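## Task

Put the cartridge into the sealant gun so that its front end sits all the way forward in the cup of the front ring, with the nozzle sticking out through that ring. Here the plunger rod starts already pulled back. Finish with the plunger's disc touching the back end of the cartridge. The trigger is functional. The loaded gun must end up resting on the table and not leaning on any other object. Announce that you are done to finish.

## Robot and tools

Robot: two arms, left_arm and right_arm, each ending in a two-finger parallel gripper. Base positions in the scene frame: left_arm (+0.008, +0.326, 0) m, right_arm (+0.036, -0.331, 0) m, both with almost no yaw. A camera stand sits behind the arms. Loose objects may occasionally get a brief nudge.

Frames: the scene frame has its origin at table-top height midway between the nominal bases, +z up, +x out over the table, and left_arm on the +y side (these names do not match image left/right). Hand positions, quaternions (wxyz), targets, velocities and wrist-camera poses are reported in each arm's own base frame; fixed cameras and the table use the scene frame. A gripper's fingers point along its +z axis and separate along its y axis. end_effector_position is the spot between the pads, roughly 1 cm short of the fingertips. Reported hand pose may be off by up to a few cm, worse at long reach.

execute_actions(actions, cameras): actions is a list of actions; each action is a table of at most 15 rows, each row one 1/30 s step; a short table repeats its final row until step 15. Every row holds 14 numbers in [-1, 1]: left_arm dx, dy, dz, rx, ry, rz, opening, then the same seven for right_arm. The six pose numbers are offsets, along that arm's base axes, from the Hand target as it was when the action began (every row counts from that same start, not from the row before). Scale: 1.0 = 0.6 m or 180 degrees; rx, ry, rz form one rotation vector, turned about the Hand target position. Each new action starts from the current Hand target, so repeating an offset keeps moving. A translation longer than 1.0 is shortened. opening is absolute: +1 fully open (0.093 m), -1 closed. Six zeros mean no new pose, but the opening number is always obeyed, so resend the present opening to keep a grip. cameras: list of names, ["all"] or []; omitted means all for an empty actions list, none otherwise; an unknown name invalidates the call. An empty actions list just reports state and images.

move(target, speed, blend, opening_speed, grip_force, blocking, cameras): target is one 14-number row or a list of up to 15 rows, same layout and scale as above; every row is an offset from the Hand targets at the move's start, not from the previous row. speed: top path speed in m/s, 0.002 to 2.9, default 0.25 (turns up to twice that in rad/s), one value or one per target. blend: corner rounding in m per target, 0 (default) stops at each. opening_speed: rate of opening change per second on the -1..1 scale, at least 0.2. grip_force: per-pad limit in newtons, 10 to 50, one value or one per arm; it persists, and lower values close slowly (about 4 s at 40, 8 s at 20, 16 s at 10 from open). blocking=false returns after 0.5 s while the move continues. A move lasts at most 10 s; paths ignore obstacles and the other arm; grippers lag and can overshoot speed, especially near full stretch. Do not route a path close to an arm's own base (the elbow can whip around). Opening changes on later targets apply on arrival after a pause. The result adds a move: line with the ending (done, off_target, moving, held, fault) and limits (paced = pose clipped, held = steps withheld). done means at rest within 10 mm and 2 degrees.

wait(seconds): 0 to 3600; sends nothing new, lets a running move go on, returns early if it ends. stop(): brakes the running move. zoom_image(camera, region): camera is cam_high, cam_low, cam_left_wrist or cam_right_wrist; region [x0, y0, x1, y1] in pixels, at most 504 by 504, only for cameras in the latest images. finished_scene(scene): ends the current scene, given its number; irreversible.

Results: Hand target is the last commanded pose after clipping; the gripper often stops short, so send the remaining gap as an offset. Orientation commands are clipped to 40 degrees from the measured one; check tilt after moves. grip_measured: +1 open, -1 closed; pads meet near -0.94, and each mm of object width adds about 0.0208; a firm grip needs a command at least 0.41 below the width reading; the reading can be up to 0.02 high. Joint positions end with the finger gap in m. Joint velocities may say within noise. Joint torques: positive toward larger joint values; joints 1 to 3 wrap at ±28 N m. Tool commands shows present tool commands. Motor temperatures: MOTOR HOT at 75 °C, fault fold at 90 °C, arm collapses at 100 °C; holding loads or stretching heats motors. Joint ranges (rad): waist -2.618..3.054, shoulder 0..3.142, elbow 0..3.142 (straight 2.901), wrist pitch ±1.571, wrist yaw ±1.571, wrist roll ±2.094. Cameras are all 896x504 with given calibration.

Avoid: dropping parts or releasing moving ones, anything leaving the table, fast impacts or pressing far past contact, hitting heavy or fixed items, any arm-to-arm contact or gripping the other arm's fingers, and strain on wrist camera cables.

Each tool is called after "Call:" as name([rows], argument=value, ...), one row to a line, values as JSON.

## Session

Call:
execute_actions(actions=[])

Call:
zoom_image(camera="cam_high", region=[300, 100, 700, 400])

Scene clock: 0.00 s.
left_arm: end_effector_position=(+0.3810, -0.0010, +0.0952) grip_measured=+1.000 end_effector_quat_wxyz=(+0.583, -0.015, +0.812, -0.027) | right_arm: end_effector_position=(+0.3724, -0.0180, +0.0742) grip_measured=+1.000 end_effector_quat_wxyz=(+0.530, +0.061, +0.841, -0.093)
Joint positions: left_arm=[0.016 1.508 0.324 0.858 0.042 -0.051 0.093] | right_arm=[0.085 1.51 0.36 0.693 0.299 0.043 0.093]
Joint velocities: within noise
Joint torques (N m): no reading
Motor temperatures (°C): left_arm=[26 41 34 26 24 26 24] | right_arm=[24 37 31 25 23 25 26]
Heat: left arm: 41 °C; right arm: 37 °C.
Hand target: left_arm +0.3846, -0.0009, +0.1033; +0.593, -0.014, +0.805, -0.027 | right_arm +0.3765, -0.0177, +0.0825; +0.541, +0.063, +0.834, -0.091
Tool commands: left_gripper/opening=+1.0 right_gripper/opening=+1.0
camera_calibration:
cam_left_wrist: T_world_to_cam=[[0.02414, -0.99792, 0.05972, -0.01111], [-0.69222, -0.05978, -0.7192, 0.3719], [0.72128, -0.02398, -0.69223, -0.12458]] pos_world=[0.34756, 0.00816, 0.1819]
cam_right_wrist: T_world_to_cam=[[-0.17468, -0.9812, 0.08212, 0.04208], [-0.75523, 0.08001, -0.65056, 0.37103], [0.63175, -0.17566, -0.75501, -0.09691]] pos_world=[0.34878, -0.00542, 0.16475]

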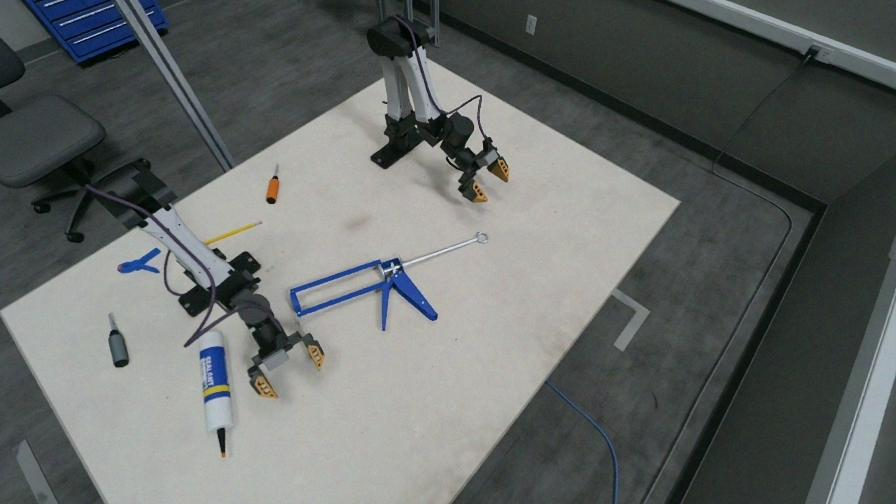

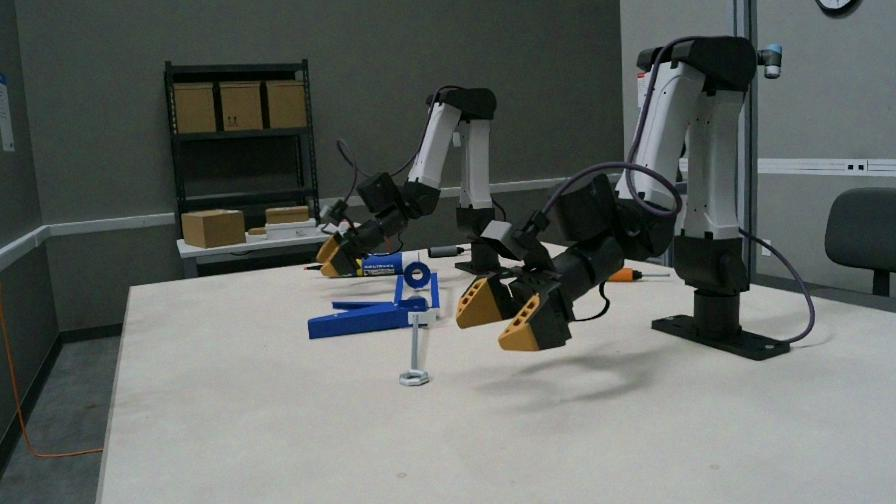

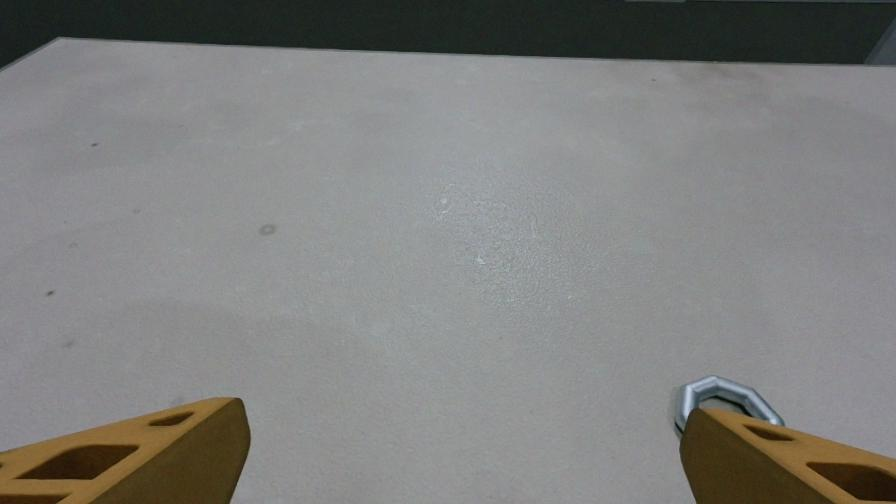

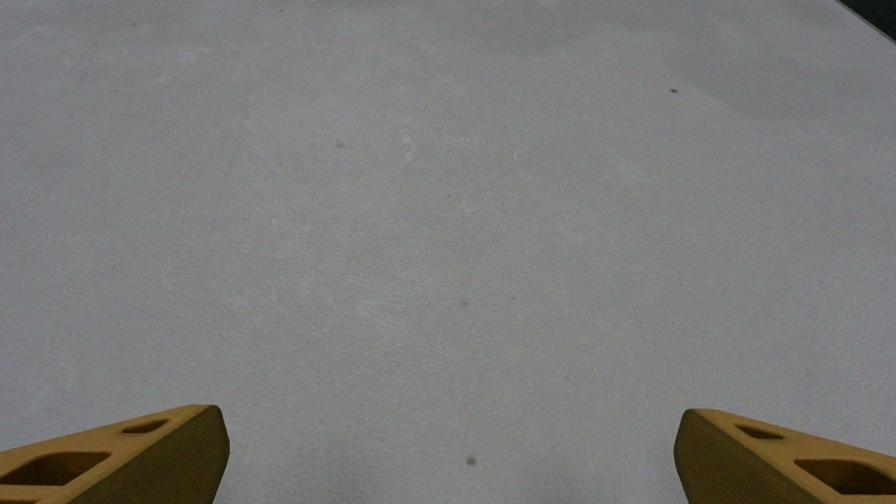

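Scaled by 1.260 from the camera's image (finer frame: 1280x720).

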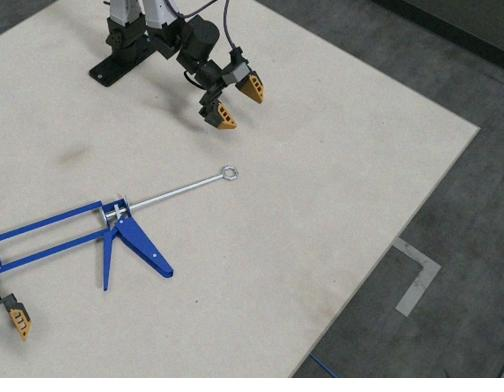

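Call:
execute_actions(actions=[])

Scene clock: 37.33 s.
left_arm: end_effector_position=(+0.3810, -0.0010, +0.0952) grip_measured=+1.000 end_effector_quat_wxyz=(+0.583, -0.015, +0.812, -0.027) | right_arm: end_effector_position=(+0.3724, -0.0180, +0.0742) grip_measured=+1.000 end_effector_quat_wxyz=(+0.530, +0.061, +0.841, -0.093)
Joint positions: left_arm=[0.016 1.508 0.324 0.858 0.042 -0.051 0.093] | right_arm=[0.085 1.51 0.36 0.693 0.299 0.043 0.093]
Joint velocities: within noise
Joint torques (N m): left_arm=[0.17 -4.63 5.61 2.66 -0.05 0.06] | right_arm=[0.44 -6.01 5.87 2.18 0.11 -0.08]
Motor temperatures (°C): left_arm=[26 42 37 32 24 26 23] | right_arm=[24 40 33 32 23 25 26]
Heat: left arm: 42 °C; right arm: 40 °C.
Hand target: left_arm +0.3846, -0.0009, +0.1033; +0.593, -0.014, +0.805, -0.027 | right_arm +0.3765, -0.0177, +0.0825; +0.541, +0.063, +0.834, -0.091
Tool commands: left_gripper/opening=+1.0 right_gripper/opening=+1.0
camera_calibration:
cam_left_wrist: T_world_to_cam=[[0.02414, -0.99792, 0.05972, -0.01111], [-0.69222, -0.05978, -0.7192, 0.3719], [0.72128, -0.02398, -0.69223, -0.12458]] pos_world=[0.34756, 0.00816, 0.1819]
cam_right_wrist: T_world_to_cam=[[-0.17468, -0.9812, 0.08212, 0.04208], [-0.75523, 0.08001, -0.65056, 0.37103], [0.63175, -0.17566, -0.75501, -0.09691]] pos_world=[0.34878, -0.00542, 0.16475]

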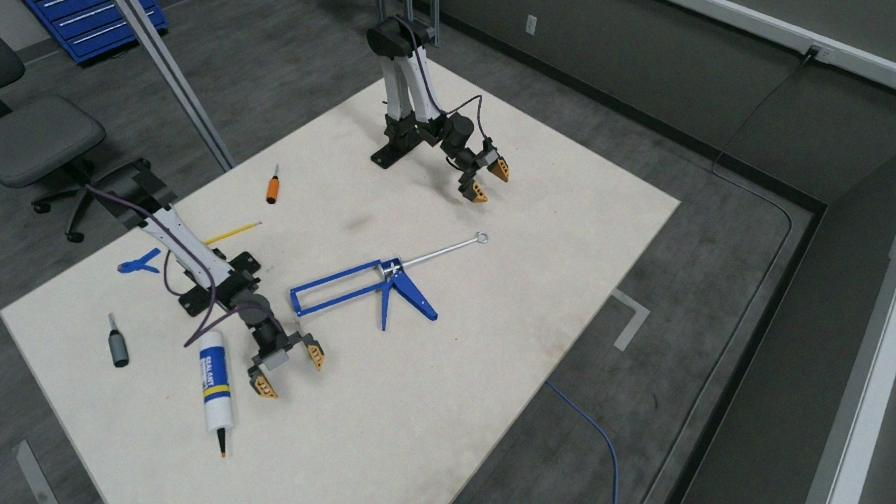

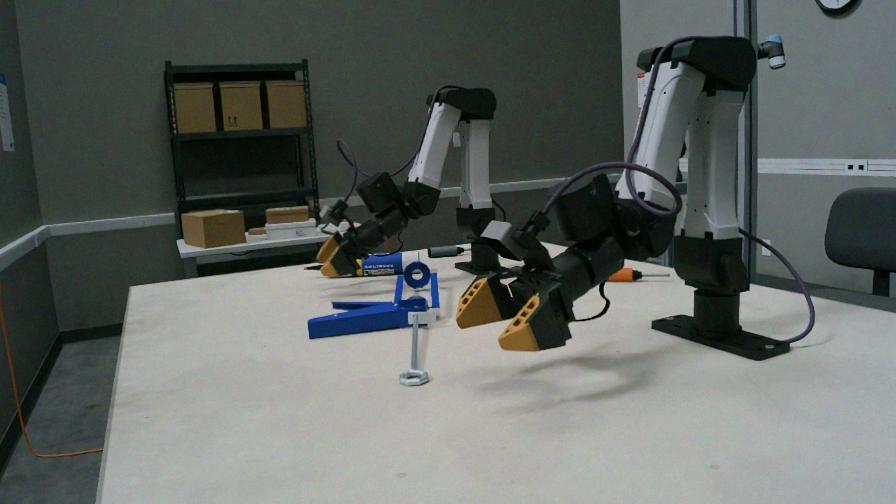

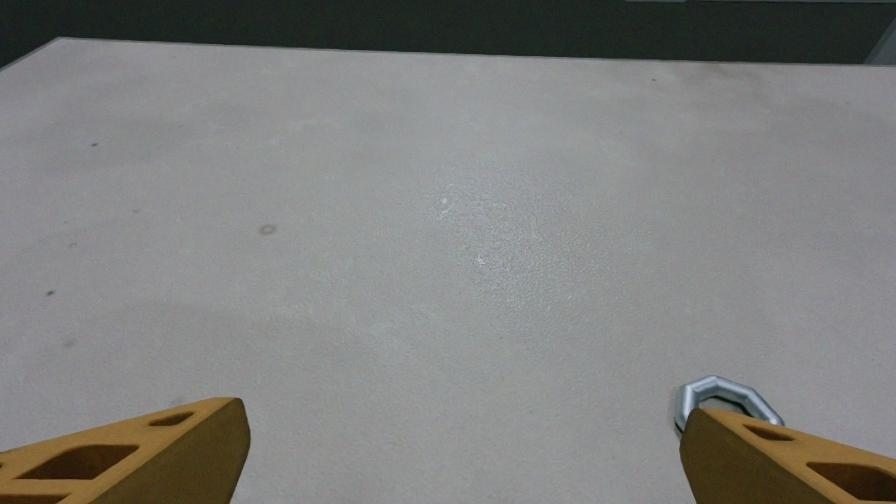

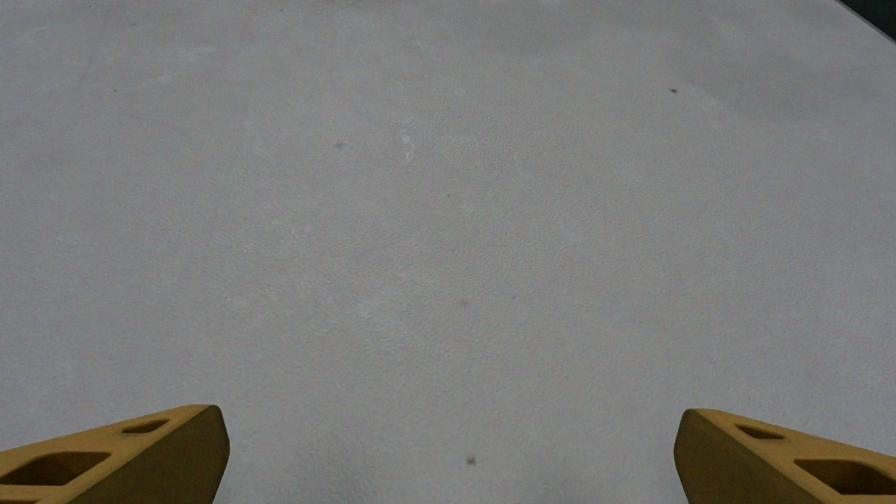

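Call:
move([
  [0,0,0,0,0,0,1, 0,0,0.22,-0.05,0.12,0.12,1],
  [0,0,0,0,0,0,1, -0.1275,0.3628,0.2292,-0.1535,0.3625,0.3596,1],
], blend=0.03, speed=0.2, cameras=["cam_right_wrist","cam_high"])

Scene clock: 96.83 s.
left_arm: end_effector_position=(+0.3810, -0.0010, +0.0952) grip_measured=+1.000 end_effector_quat_wxyz=(+0.583, -0.015, +0.812, -0.027) | right_arm: end_effector_position=(+0.2981, +0.1946, +0.2174) grip_measured=+1.000 end_effector_quat_wxyz=(+0.069, -0.529, +0.846, -0.005)
Joint positions: left_arm=[0.016 1.508 0.324 0.858 0.042 -0.051 0.093] | right_arm=[0.585 1.825 1.943 -1.55 0.014 -0.534 0.093]
Joint torques (N m): left_arm=[0.18 -4.71 5.57 2.6 -0.03 0.04] | right_arm=[0.64 -7.6 8.06 0.51 -0.21 -0.19]
Heat: left arm: 42 °C; right arm: 40 °C.
Hand target: left_arm +0.3846, -0.0009, +0.1033; +0.593, -0.014, +0.805, -0.027 | right_arm +0.3000, +0.1999, +0.2200; +0.000, -0.537, +0.843, +0.000
Off the commanded pose: left_arm 0.009 m, 1 deg | right_arm 0.006 m, 8 deg.
joint sent to its limit (right arm) — joint 4 (wrist pitch), lower limit. The joint targets are off in orientation, not in position.
move: off_target (right_arm)
cam_right_wrist: T_world_to_cam=[[0.89852, -0.43558, 0.0541, -0.19412], [-0.43048, -0.85042, 0.30244, 0.26822], [-0.08573, -0.29504, -0.95163, 0.37537]] pos_world=[0.32206, 0.25429, 0.2866]
Images, in order (width x height): cam_high 896x504, cam_right_wrist 896x504.

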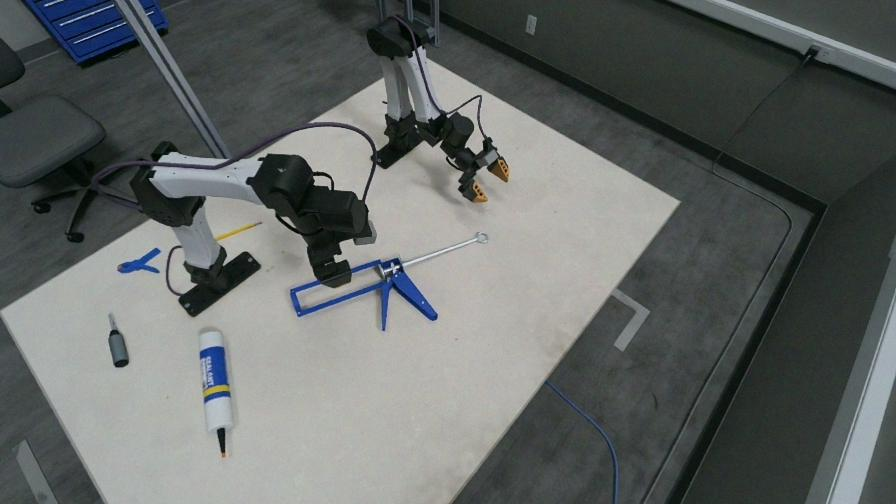

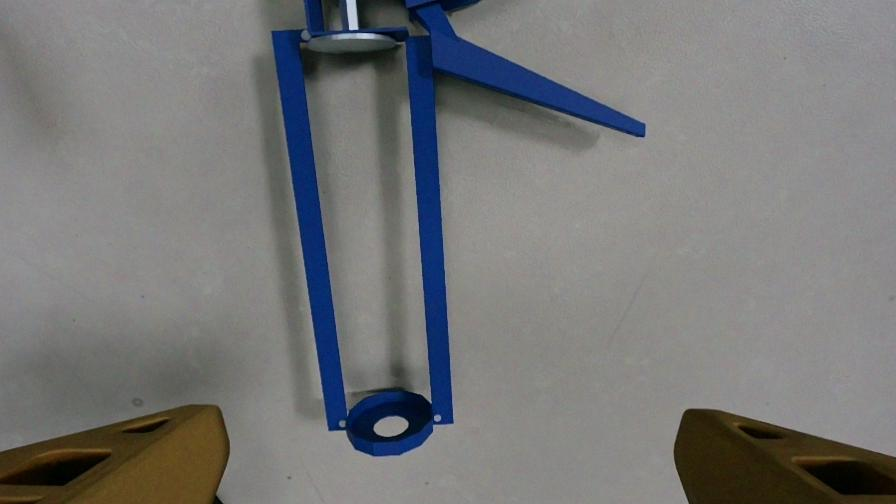

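Call:
move(target=[0,0,0,0,0,0,1, -0.1,-0.5833,-0.0333,0,0,-0.509,1], speed=0.2, cameras=["cam_right_wrist"])

Scene clock: 127.37 s.
left_arm: end_effector_position=(+0.3810, -0.0010, +0.0952) grip_measured=+1.000 end_effector_quat_wxyz=(+0.583, -0.015, +0.812, -0.027) | right_arm: end_effector_position=(+0.2361, -0.1465, +0.1958) grip_measured=+1.000 end_effector_quat_wxyz=(+0.010, +0.222, +0.975, -0.005)
Joint positions: left_arm=[0.016 1.508 0.324 0.858 0.042 -0.051 0.093] | right_arm=[-0.554 1.6 1.604 -1.552 0.003 -0.105 0.093]
Joint torques (N m): left_arm=[0.2 -4.52 5.55 2.61 -0.05 0.04] | right_arm=[-0.01 -5.76 7.92 0.29 -0.08 0.04]
Motor temperatures (°C): left_arm=[26 41 38 36 24 26 23] | right_arm=[24 44 38 32 23 25 26]
Heat: left arm: 41 °C; right arm: 44 °C.
Hand target: left_arm +0.3846, -0.0009, +0.1033; +0.593, -0.014, +0.805, -0.027 | right_arm +0.2400, -0.1500, +0.1999; +0.000, +0.230, +0.973, +0.000
Off the commanded pose: left_arm 0.009 m, 1 deg | right_arm 0.007 m, 2 deg.
joint sent to its limit (right arm) — joint 4 (wrist pitch), lower limit. The joint targets still meet the commanded pose.
move: done
cam_right_wrist: T_world_to_cam=[[-0.43053, -0.90228, -0.02298, -0.0253], [-0.83566, 0.38886, 0.38789, 0.21849], [-0.34105, 0.1862, -0.92142, 0.37374]] pos_world=[0.29916, -0.17738, 0.25905]

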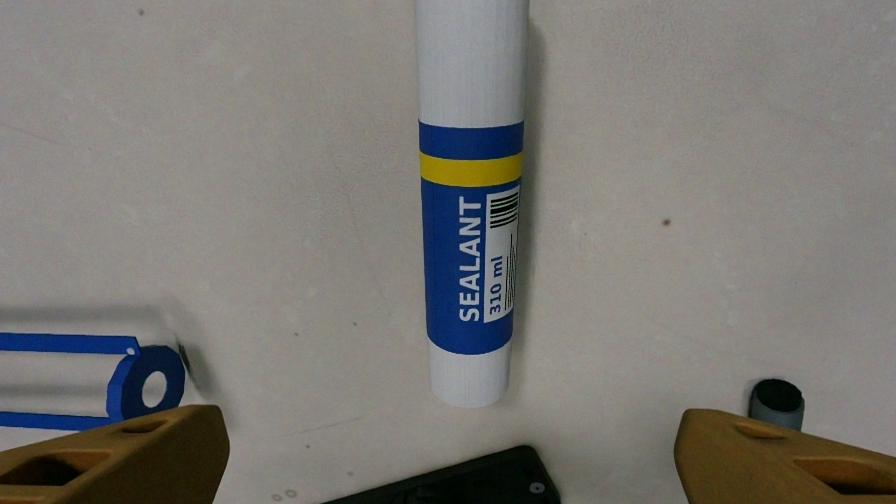

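Call:
move([
  [0,0,0,0,0,0,1, 0,-0.0133,-0.1333,0,0,0.007,0.6],
  [0,0,0,0,0,0,1, 0,-0.0133,-0.2533,0,0,0.007,0.6],
], speed=0.12, cameras=["cam_right_wrist"])

Scene clock: 151.13 s.
left_arm: end_effector_position=(+0.3810, -0.0010, +0.0952) grip_measured=+1.000 end_effector_quat_wxyz=(+0.583, -0.015, +0.812, -0.027) | right_arm: end_effector_position=(+0.2388, -0.1553, +0.0525) grip_measured=+0.602 end_effector_quat_wxyz=(-0.002, +0.221, +0.975, -0.001)
Joint positions: left_arm=[0.016 1.508 0.324 0.858 0.042 -0.051 0.093] | right_arm=[-0.575 1.672 1.105 -1.006 0.003 -0.128 0.074]
Joint torques (N m): left_arm=[0.23 -4.7 5.56 2.62 -0.03 0.03] | right_arm=[-0.18 -6.39 4.81 0.47 -0.07 -0.16]
Heat: left arm: 41 °C; right arm: 42 °C.
Hand target: left_arm +0.3846, -0.0009, +0.1033; +0.593, -0.014, +0.805, -0.027 | right_arm +0.2400, -0.1580, +0.0479; +0.000, +0.220, +0.976, +0.000
Off the commanded pose: left_arm 0.009 m, 1 deg | right_arm 0.005 m, 0 deg.
move: done
cam_right_wrist: T_world_to_cam=[[-0.42895, -0.90296, -0.02582, -0.03558], [-0.82814, 0.38166, 0.41052, 0.27567], [-0.36083, 0.19748, -0.91149, 0.2503]] pos_world=[0.30334, -0.18677, 0.11406]

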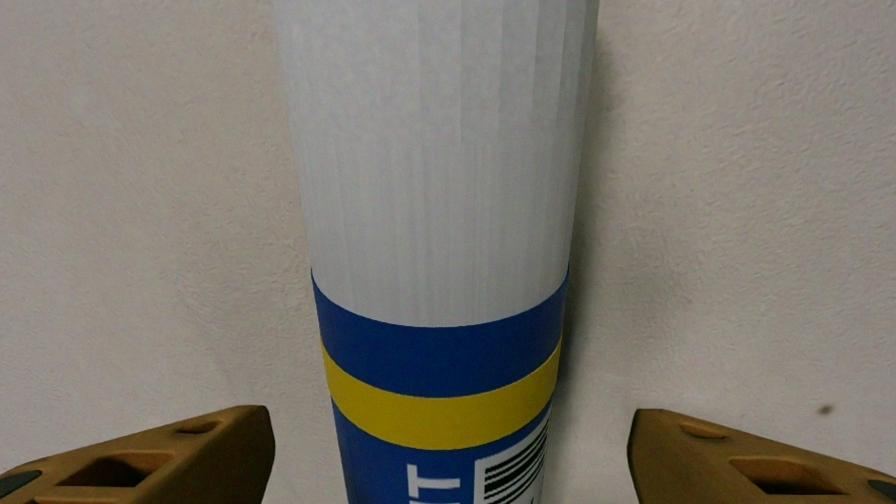

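Call:
move(target=[0,0,0,0,0,0,1, 0,0,-0.037,0,0,0,0.6], speed=0.08)

Call:
move(target=[0,0,0,0,0,0,1, 0,0,0,0,0,0,-0.6], opening_speed=0.5)

Scene clock: 159.13 s.
left_arm: end_effector_position=(+0.3810, -0.0010, +0.0952) grip_measured=+1.000 end_effector_quat_wxyz=(+0.583, -0.015, +0.812, -0.027) | right_arm: end_effector_position=(+0.2390, -0.1554, +0.0302) grip_measured=+0.602 end_effector_quat_wxyz=(-0.002, +0.221, +0.975, -0.001)
Joint positions: left_arm=[0.016 1.508 0.324 0.858 0.042 -0.051 0.093] | right_arm=[-0.575 1.706 1.047 -0.916 0.003 -0.128 0.074]
Joint torques (N m): left_arm=[0.03 -4.79 5.53 2.62 -0.04 0.03] | right_arm=[-0.34 -6.56 4.64 0.47 -0.04 -0.2]
Heat: left arm: 41 °C; right arm: 41 °C.
Hand target: left_arm +0.3846, -0.0009, +0.1033; +0.593, -0.014, +0.805, -0.027 | right_arm +0.2401, -0.1581, +0.0258; +0.000, +0.220, +0.976, +0.000
Off the commanded pose: left_arm 0.009 m, 1 deg | right_arm 0.005 m, 0 deg.
move: done

Scene clock: 161.73 s.
left_arm: end_effector_position=(+0.3810, -0.0010, +0.0952) grip_measured=+1.000 end_effector_quat_wxyz=(+0.583, -0.015, +0.812, -0.027) | right_arm: end_effector_position=(+0.2391, -0.1555, +0.0302) grip_measured=-0.129 end_effector_quat_wxyz=(-0.002, +0.221, +0.975, -0.001)
Joint positions: left_arm=[0.016 1.508 0.324 0.858 0.042 -0.051 0.093] | right_arm=[-0.575 1.706 1.047 -0.915 0.003 -0.129 0.039]
Joint torques (N m): left_arm=[0.2 -4.63 5.59 2.6 -0.03 0.03] | right_arm=[-0.16 -6.45 4.59 0.49 -0.05 -0.2]
Heat: left arm: 41 °C; right arm: 41 °C.
Hand target: left_arm +0.3846, -0.0009, +0.1033; +0.593, -0.014, +0.805, -0.027 | right_arm +0.2401, -0.1580, +0.0258; +0.000, +0.220, +0.976, +0.000
Off the commanded pose: left_arm 0.009 m, 1 deg | right_arm 0.005 m, 0 deg.
move: done

Call:
move([
  [0,0,0,0,0,0,1, 0,0,0.15,0,0,0,-0.6],
  [0,0,0,0,0,0,1, 0.0998,0.2133,0.15,0,0,-0.49,-0.6],
  [0,0,0,0,0,0,1, 0.0998,0.2133,0.08,0,0,-0.49,-0.6],
], speed=0.12, blend=[0.02,0,0], cameras=["cam_right_wrist","cam_high","cam_low"])

Scene clock: 181.13 s.
left_arm: end_effector_position=(+0.3810, -0.0010, +0.0952) grip_measured=+1.000 end_effector_quat_wxyz=(+0.583, -0.015, +0.812, -0.027) | right_arm: end_effector_position=(+0.2955, -0.0321, +0.0715) grip_measured=-0.142 end_effector_quat_wxyz=(-0.005, +0.835, +0.551, -0.008)
Joint positions: left_arm=[0.016 1.508 0.324 0.858 0.042 -0.051 0.093] | right_arm=[-0.107 1.712 1.227 -1.106 0.003 1.869 0.038]
Joint torques (N m): left_arm=[0.12 -4.67 5.57 2.62 -0.02 0.07] | right_arm=[0.95 -7.95 5.96 0.25 -0.02 0.07]
Heat: left arm: 41 °C; right arm: 42 °C.
Hand target: left_arm +0.3846, -0.0009, +0.1033; +0.593, -0.014, +0.805, -0.027 | right_arm +0.2999, -0.0300, +0.0738; +0.000, +0.837, +0.548, +0.000
Off the commanded pose: left_arm 0.009 m, 1 deg | right_arm 0.005 m, 1 deg.
move: done
cam_right_wrist: T_world_to_cam=[[-0.92047, 0.39065, -0.01108, 0.28618], [0.35402, 0.8455, 0.39974, -0.06589], [0.16553, 0.36402, -0.91656, 0.11384]] pos_world=[0.2679, -0.09753, 0.13385]
Images, in order (width x height): cam_high 896x504, cam_low 896x504, cam_right_wrist 896x504.

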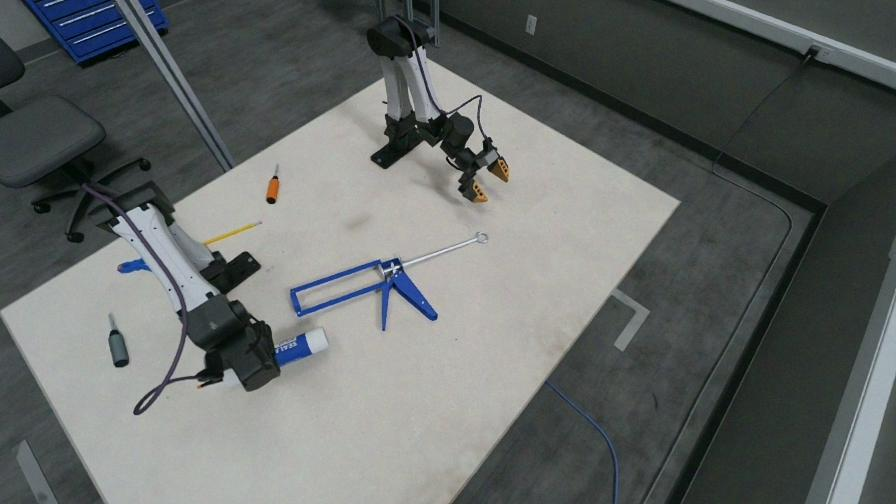

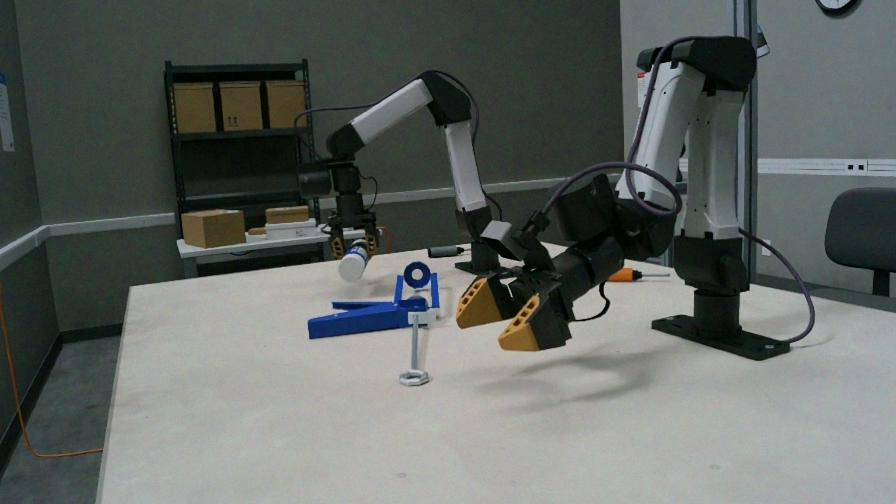

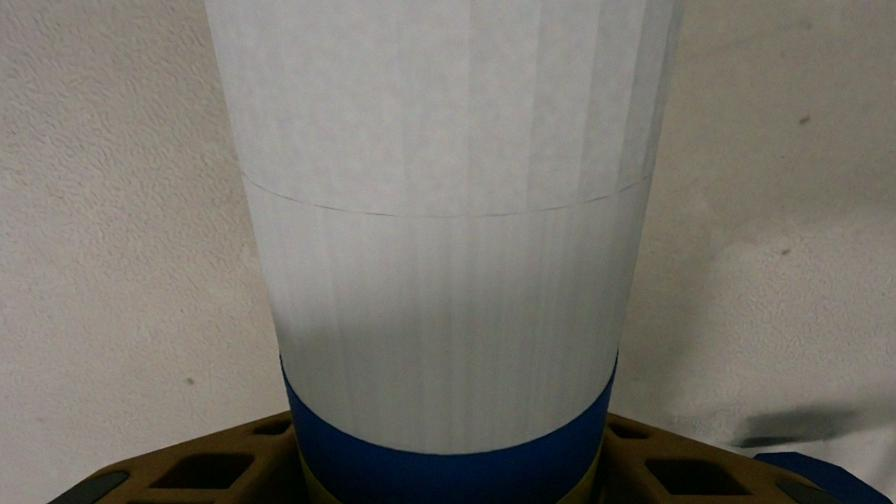

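Call:
move(target=[0,0,0,0,0,0,1, 0,0,-0.070,0,0,0,-0.6], speed=0.06)

Call:
move(target=[0,0,0,0,0,0,1, 0,0,0,0,0,0,0.6], opening_speed=0.5)

Call:
move(target=[0,0,0,0,0,0,1, 0,0,0.1,0,0,0,0.6], speed=0.1, cameras=["cam_right_wrist"])

Scene clock: 189.40 s.
left_arm: end_effector_position=(+0.3810, -0.0010, +0.0952) grip_measured=+1.000 end_effector_quat_wxyz=(+0.583, -0.015, +0.812, -0.027) | right_arm: end_effector_position=(+0.2961, -0.0320, +0.0317) grip_measured=-0.142 end_effector_quat_wxyz=(-0.003, +0.835, +0.550, -0.006)
Joint positions: left_arm=[0.016 1.508 0.324 0.858 0.042 -0.051 0.093] | right_arm=[-0.107 1.757 1.114 -0.941 0.002 1.869 0.038]
Joint torques (N m): left_arm=[0.28 -4.66 5.56 2.61 -0.06 0.02] | right_arm=[0.91 -7.86 5.2 0.28 0.01 0.09]
Heat: left arm: 40 °C; right arm: 43 °C.
Hand target: left_arm +0.3846, -0.0009, +0.1033; +0.593, -0.014, +0.805, -0.027 | right_arm +0.2999, -0.0300, +0.0317; +0.000, +0.837, +0.548, +0.000
Off the commanded pose: left_arm 0.009 m, 1 deg | right_arm 0.004 m, 1 deg.
move: done

Scene clock: 192.07 s.
left_arm: end_effector_position=(+0.3810, -0.0010, +0.0952) grip_measured=+1.000 end_effector_quat_wxyz=(+0.583, -0.015, +0.812, -0.027) | right_arm: end_effector_position=(+0.2968, -0.0317, +0.0317) grip_measured=+0.598 end_effector_quat_wxyz=(-0.003, +0.835, +0.550, -0.004)
Joint positions: left_arm=[0.016 1.508 0.324 0.858 0.042 -0.051 0.093] | right_arm=[-0.107 1.757 1.114 -0.938 0 1.869 0.074]
Joint torques (N m): left_arm=[0.17 -4.67 5.56 2.61 -0.04 0.05] | right_arm=[0.91 -7.73 5.34 0.25 0.04 0.07]
Heat: left arm: 40 °C; right arm: 43 °C.
Hand target: left_arm +0.3846, -0.0009, +0.1033; +0.593, -0.014, +0.805, -0.027 | right_arm +0.2998, -0.0300, +0.0317; +0.000, +0.837, +0.548, +0.000
Off the commanded pose: left_arm 0.009 m, 1 deg | right_arm 0.004 m, 1 deg.
move: done

Scene clock: 193.50 s.
left_arm: end_effector_position=(+0.3810, -0.0010, +0.0952) grip_measured=+1.000 end_effector_quat_wxyz=(+0.583, -0.015, +0.812, -0.027) | right_arm: end_effector_position=(+0.2936, -0.0313, +0.0774) grip_measured=+0.598 end_effector_quat_wxyz=(-0.014, +0.835, +0.550, -0.017)
Joint positions: left_arm=[0.016 1.508 0.324 0.858 0.042 -0.051 0.093] | right_arm=[-0.107 1.721 1.261 -1.154 0 1.869 0.074]
Joint torques (N m): left_arm=[0.17 -4.67 5.63 2.64 -0.04 0.05] | right_arm=[0.84 -10.14 7.71 -0.01 0.05 0.08]
Heat: left arm: 40 °C; right arm: 43 °C.
Hand target: left_arm +0.3846, -0.0009, +0.1033; +0.593, -0.014, +0.805, -0.027 | right_arm +0.2999, -0.0300, +0.0917; +0.000, +0.837, +0.548, +0.000
Off the commanded pose: left_arm 0.009 m, 1 deg | right_arm 0.016 m, 2 deg.
move: off_target (right_arm)
cam_right_wrist: T_world_to_cam=[[-0.92024, 0.39113, 0.01293, 0.28224], [0.36384, 0.84293, 0.39634, -0.07092], [0.14412, 0.36943, -0.91802, 0.12591]] pos_world=[0.26739, -0.09713, 0.14004]

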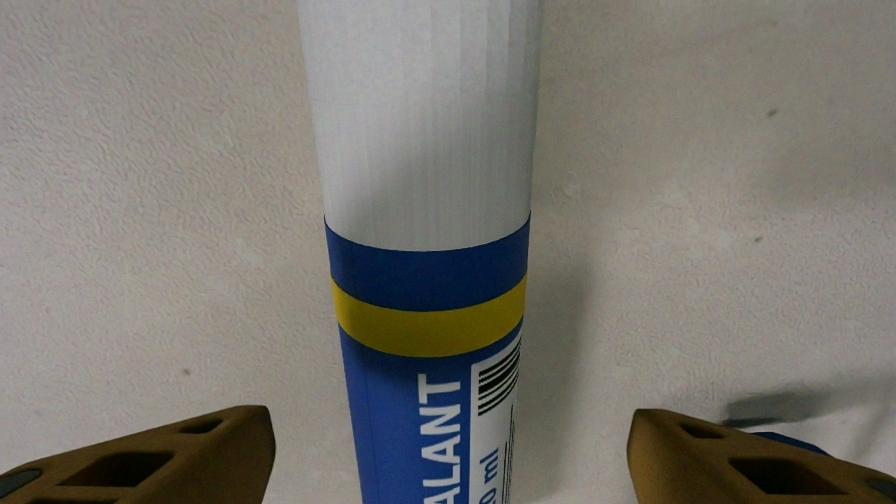

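Call:
move([
  [0,0,0,0,0,0,1, 0,0,0.05,0,0,0.5,0.6],
  [0,0,0,0,0,0,1, 0,0,0.05,0.0418,0.0959,0.9945,0.6],
  [0,0,0,0,0,0,1, 0,0,-0.04,0.0418,0.0959,0.9945,0.6],
], speed=0.15, blend=[0.02,0,0], cameras=["cam_right_wrist","cam_low"])

Scene clock: 227.17 s.
left_arm: end_effector_position=(+0.3810, -0.0010, +0.0952) grip_measured=+1.000 end_effector_quat_wxyz=(+0.583, -0.015, +0.812, -0.027) | right_arm: end_effector_position=(+0.2951, -0.0314, +0.1201) grip_measured=+0.598 end_effector_quat_wxyz=(-0.080, -0.464, +0.881, -0.050)
Joint positions: left_arm=[0.016 1.508 0.324 0.858 0.042 -0.051 0.093] | right_arm=[-0.013 1.747 1.45 -1.368 0.165 -0.974 0.074]
Joint torques (N m): left_arm=[0.1 -4.68 5.59 2.66 -0.03 0.02] | right_arm=[0.87 -7.13 7.42 0 0.1 -0.22]
Heat: left arm: 40 °C; right arm: 45 °C.
Hand target: left_arm +0.3846, -0.0009, +0.1033; +0.593, -0.014, +0.805, -0.027 | right_arm +0.2999, -0.0300, +0.1218; -0.080, -0.473, +0.876, -0.052 (not the last commanded pose)
Off the commanded pose: left_arm 0.009 m, 1 deg | right_arm 0.053 m, 11 deg.
move: off_target (right_arm; path cut at 10 s); path passed 1 of 3 targets
cam_right_wrist: T_world_to_cam=[[0.82382, -0.56666, -0.01457, -0.25833], [-0.458, -0.68055, 0.57192, 0.08524], [-0.334, -0.46449, -0.82018, 0.26795]] pos_world=[0.34135, 0.03608, 0.16725]
Images, in order (width x height): cam_low 896x504, cam_right_wrist 896x504.

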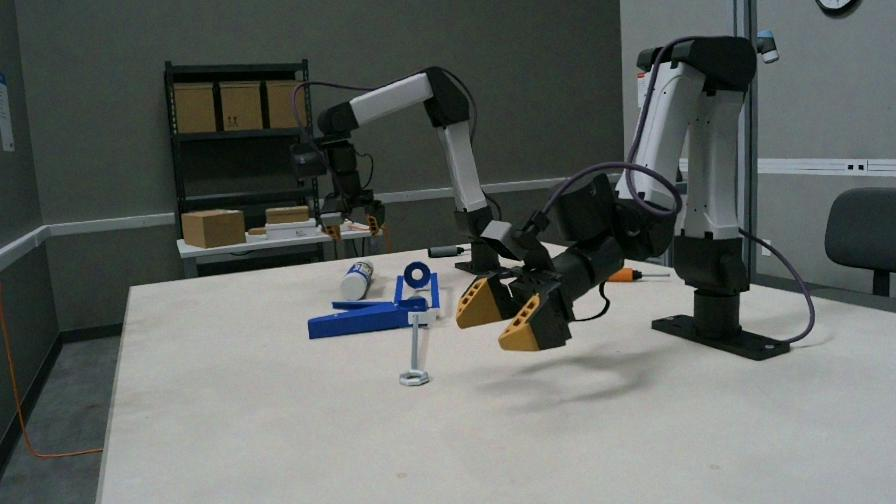

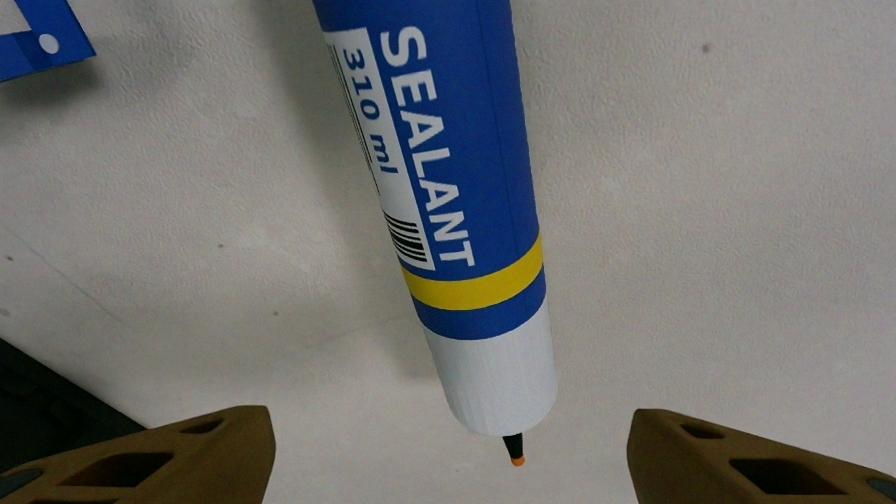

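Call:
move([
  [0,0,0,0,0,0,1, 0,0,0,-0.003,0.0072,0.0532,0.6],
  [0,0,0,0,0,0,1, 0,0,-0.095,-0.003,0.0072,0.0532,0.6],
], speed=0.12, cameras=["cam_right_wrist"])

Scene clock: 242.87 s.
left_arm: end_effector_position=(+0.3810, -0.0010, +0.0952) grip_measured=+1.000 end_effector_quat_wxyz=(+0.583, -0.015, +0.812, -0.027) | right_arm: end_effector_position=(+0.2984, -0.0316, +0.0695) grip_measured=+0.598 end_effector_quat_wxyz=(-0.085, -0.536, +0.838, -0.058)
Joint positions: left_arm=[0.016 1.508 0.324 0.858 0.042 -0.051 0.093] | right_arm=[0 1.777 1.281 -1.157 0.188 -1.13 0.074]
Joint torques (N m): left_arm=[0.16 -4.7 5.6 2.65 -0.05 0.03] | right_arm=[0.9 -7.46 4.81 0.19 0.08 -0.22]
Heat: left arm: 40 °C; right arm: 45 °C.
Hand target: left_arm +0.3846, -0.0009, +0.1033; +0.593, -0.014, +0.805, -0.027 | right_arm +0.2999, -0.0300, +0.0648; -0.087, -0.544, +0.832, -0.058
Off the commanded pose: left_arm 0.009 m, 1 deg | right_arm 0.005 m, 1 deg.
move: done
cam_right_wrist: T_world_to_cam=[[0.90657, -0.42142, -0.02295, -0.28141], [-0.32965, -0.741, 0.58502, 0.07443], [-0.26355, -0.5228, -0.81069, 0.20398]] pos_world=[0.33342, 0.04321, 0.11536]

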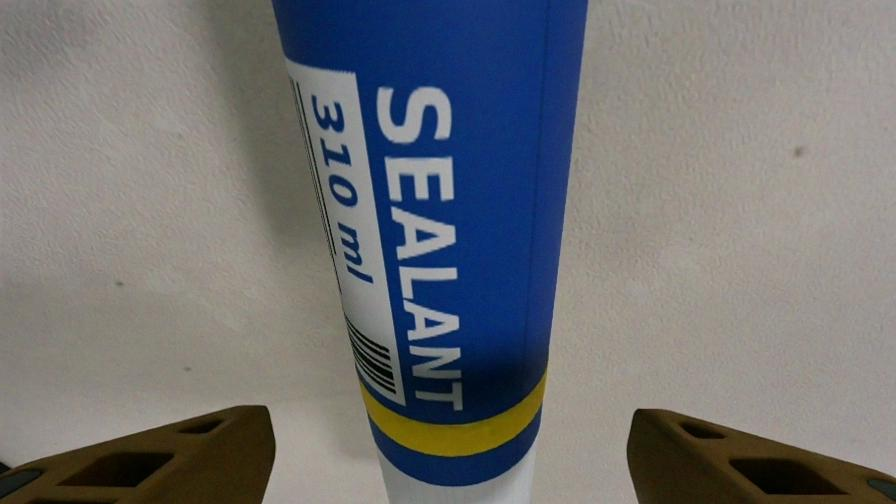

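Call:
move(target=[0,0,0,0,0,0,1, 0,0,-0.057,0,0,0.004,0.6], speed=0.08, cameras=["cam_right_wrist"])

Scene clock: 248.70 s.
left_arm: end_effector_position=(+0.3810, -0.0010, +0.0952) grip_measured=+1.000 end_effector_quat_wxyz=(+0.583, -0.015, +0.812, -0.027) | right_arm: end_effector_position=(+0.2989, -0.0318, +0.0357) grip_measured=+0.598 end_effector_quat_wxyz=(-0.084, -0.541, +0.835, -0.058)
Joint positions: left_arm=[0.016 1.508 0.324 0.858 0.042 -0.051 0.093] | right_arm=[0 1.817 1.189 -1.022 0.19 -1.143 0.074]
Joint torques (N m): left_arm=[0.03 -4.64 5.64 2.6 -0.03 0.03] | right_arm=[0.9 -7.21 4.38 0.24 0.07 -0.23]
Heat: left arm: 40 °C; right arm: 44 °C.
Hand target: left_arm +0.3846, -0.0009, +0.1033; +0.593, -0.014, +0.805, -0.027 | right_arm +0.2998, -0.0300, +0.0305; -0.087, -0.549, +0.829, -0.058
Off the commanded pose: left_arm 0.009 m, 1 deg | right_arm 0.006 m, 1 deg.
move: done
cam_right_wrist: T_world_to_cam=[[0.91162, -0.41045, -0.02203, -0.28398], [-0.32112, -0.74462, 0.58516, 0.09159], [-0.25658, -0.52637, -0.81062, 0.17433]] pos_world=[0.33302, 0.0434, 0.08146]

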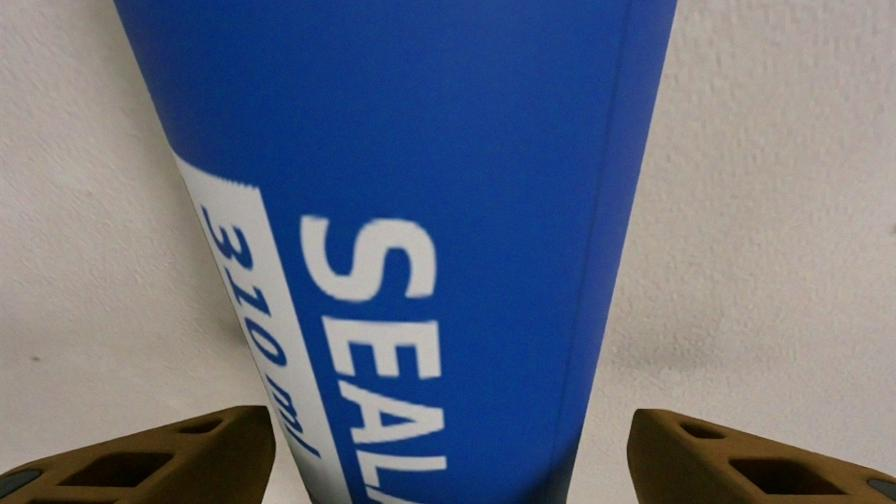

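Call:
move(target=[0,0,0,0,0,0,1, 0,0,-0.01,0,0,0,0.6], speed=0.05)

Call:
move(target=[0,0,0,0,0,0,1, 0,0,0,0,0,0,-0.6], opening_speed=0.5, cameras=["cam_right_wrist"])

Scene clock: 257.63 s.
left_arm: end_effector_position=(+0.3810, -0.0010, +0.0952) grip_measured=+1.000 end_effector_quat_wxyz=(+0.583, -0.015, +0.812, -0.027) | right_arm: end_effector_position=(+0.2993, -0.0318, +0.0300) grip_measured=+0.598 end_effector_quat_wxyz=(-0.084, -0.541, +0.835, -0.059)
Joint positions: left_arm=[0.016 1.508 0.324 0.858 0.042 -0.051 0.093] | right_arm=[0 1.825 1.176 -0.999 0.19 -1.143 0.074]
Joint torques (N m): left_arm=[0.17 -4.63 5.55 2.63 -0.04 0.05] | right_arm=[0.96 -7.31 4.37 0.23 0.11 -0.2]
Heat: left arm: 40 °C; right arm: 43 °C.
Hand target: left_arm +0.3846, -0.0009, +0.1033; +0.593, -0.014, +0.805, -0.027 | right_arm +0.2999, -0.0300, +0.0246; -0.087, -0.549, +0.829, -0.058
Off the commanded pose: left_arm 0.009 m, 1 deg | right_arm 0.006 m, 1 deg.
move: done

Scene clock: 260.23 s.
left_arm: end_effector_position=(+0.3810, -0.0010, +0.0952) grip_measured=+1.000 end_effector_quat_wxyz=(+0.583, -0.015, +0.812, -0.027) | right_arm: end_effector_position=(+0.2996, -0.0320, +0.0300) grip_measured=-0.126 end_effector_quat_wxyz=(-0.083, -0.542, +0.834, -0.059)
Joint positions: left_arm=[0.016 1.508 0.324 0.858 0.042 -0.051 0.093] | right_arm=[0 1.825 1.176 -0.998 0.191 -1.145 0.039]
Joint torques (N m): left_arm=[0.24 -4.64 5.6 2.63 -0.01 -0.01] | right_arm=[0.96 -7.35 4.27 0.23 0.11 -0.17]
Heat: left arm: 40 °C; right arm: 43 °C.
Hand target: left_arm +0.3846, -0.0009, +0.1033; +0.593, -0.014, +0.805, -0.027 | right_arm +0.2999, -0.0300, +0.0246; -0.087, -0.549, +0.829, -0.058
Off the commanded pose: left_arm 0.009 m, 1 deg | right_arm 0.006 m, 1 deg.
move: done
cam_right_wrist: T_world_to_cam=[[0.91276, -0.40802, -0.01982, -0.28512], [-0.3204, -0.74515, 0.58489, 0.0948], [-0.25341, -0.52751, -0.81087, 0.1689]] pos_world=[0.33343, 0.0434, 0.07586]

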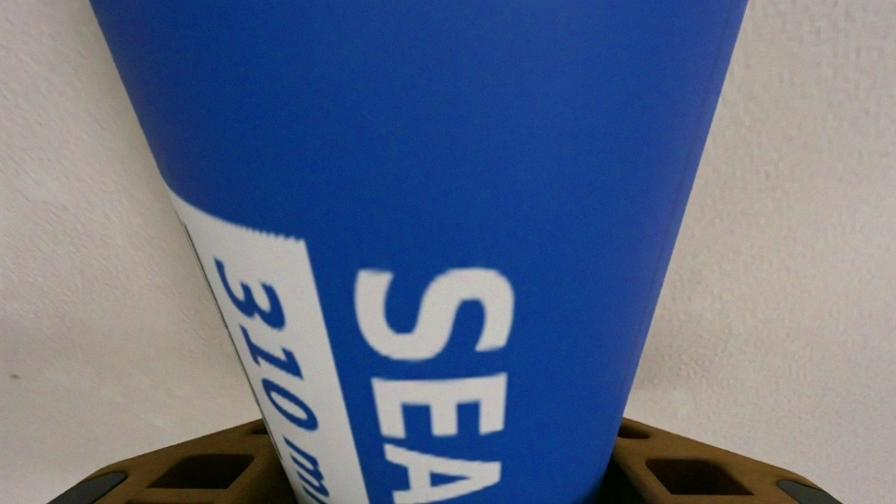

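Call:
move([
  [0,0,0,0,0,0,1, 0,0,0.26,0,0,0,-0.6],
  [0,0,0,0,0,0,1, -0.0198,0.4743,0.26,0.0613,-0.0262,-0.0034,-0.6],
  [0,0,0,0,0,0,1, -0.0198,0.4743,0.1673,0.0613,-0.0262,-0.0034,-0.6],
], speed=0.12, blend=[0.02,0.02,0], cameras=["cam_right_wrist","cam_high","cam_low"])

Scene clock: 277.77 s.
left_arm: end_effector_position=(+0.3810, -0.0010, +0.0952) grip_measured=+1.000 end_effector_quat_wxyz=(+0.583, -0.015, +0.812, -0.027) | right_arm: end_effector_position=(+0.2873, +0.2488, +0.1184) grip_measured=-0.139 end_effector_quat_wxyz=(-0.017, -0.550, +0.835, -0.010)
Joint positions: left_arm=[0.016 1.508 0.324 0.858 0.042 -0.051 0.093] | right_arm=[0.72 2.028 1.829 -1.407 0.016 -0.445 0.039]
Joint torques (N m): left_arm=[0.16 -4.6 5.41 2.63 -0.05 0.05] | right_arm=[0.61 -12.27 5.64 0.32 -0.23 0.01]
Motor temperatures (°C): left_arm=[26 39 38 41 24 26 23] | right_arm=[24 46 37 28 23 25 28]
Heat: left arm: 41 °C; right arm: 46 °C.
Hand target: left_arm +0.3846, -0.0009, +0.1033; +0.593, -0.014, +0.805, -0.027 | right_arm +0.2879, +0.2546, +0.1249; +0.000, -0.548, +0.837, +0.000
Off the commanded pose: left_arm 0.009 m, 1 deg | right_arm 0.009 m, 2 deg.
move: done
cam_right_wrist: T_world_to_cam=[[0.9195, -0.39197, -0.02968, -0.1624], [-0.33955, -0.83002, 0.44246, 0.2918], [-0.19806, -0.39676, -0.8963, 0.34721]] pos_world=[0.31717, 0.3163, 0.17727]
Images, in order (width x height): cam_high 896x504, cam_low 896x504, cam_right_wrist 896x504.

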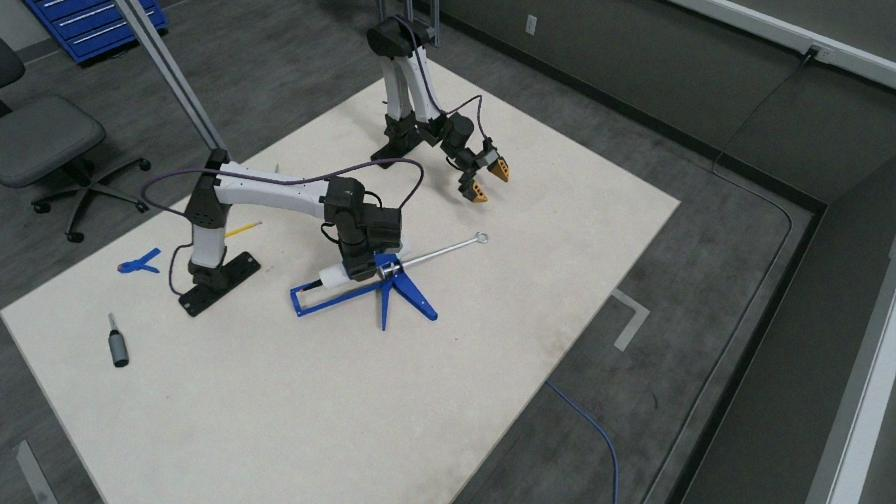

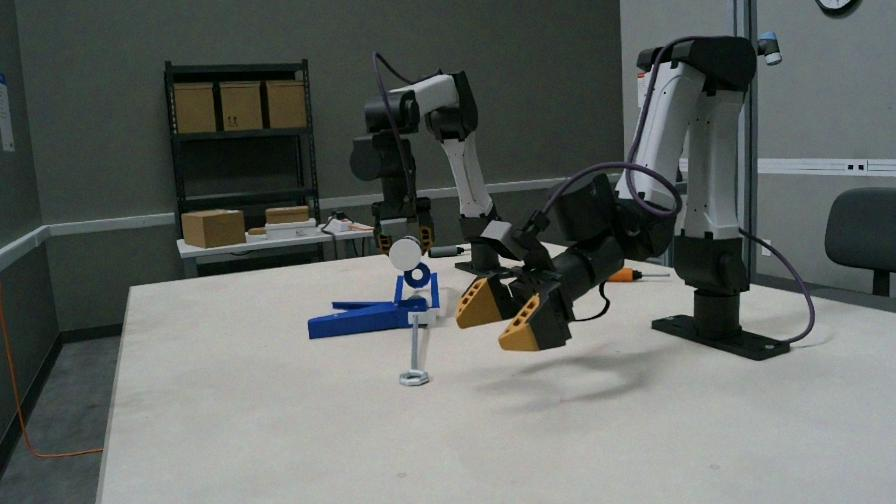

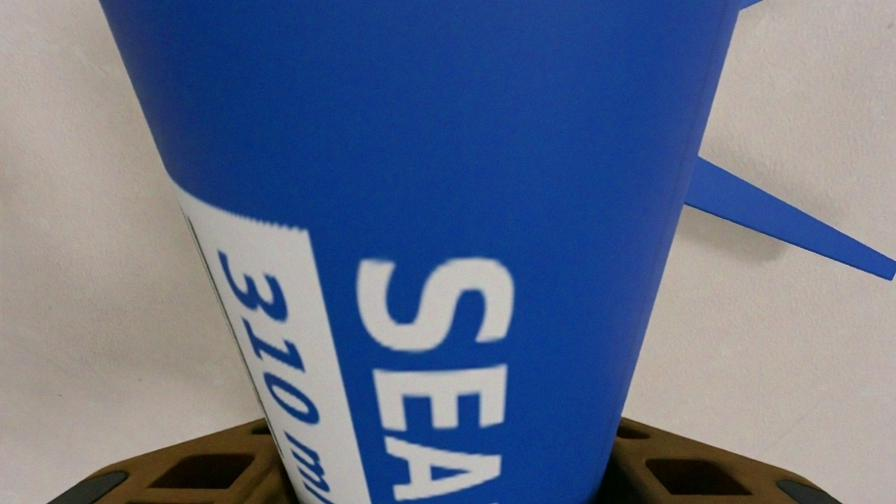

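Call:
zoom_image(camera="cam_high", region=[270, 240, 350, 330])

Call:
zoom_image(camera="cam_low", region=[340, 190, 470, 320])

Scaled by 5.600 from the camera's image (finer frame: 1280x720).

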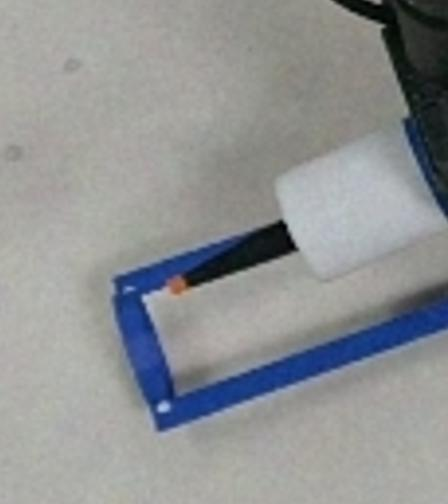

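Scaled by 3.877 from the camera's image (finer frame: 1280x720).

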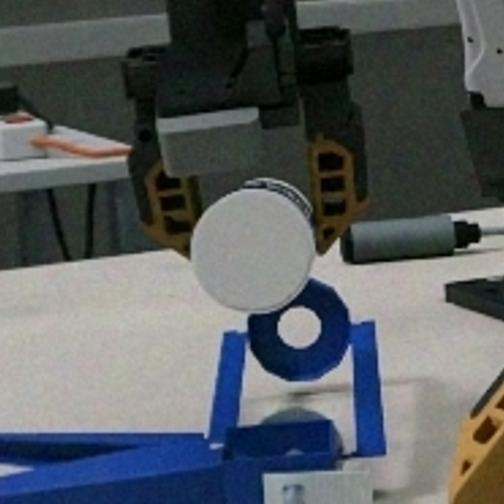

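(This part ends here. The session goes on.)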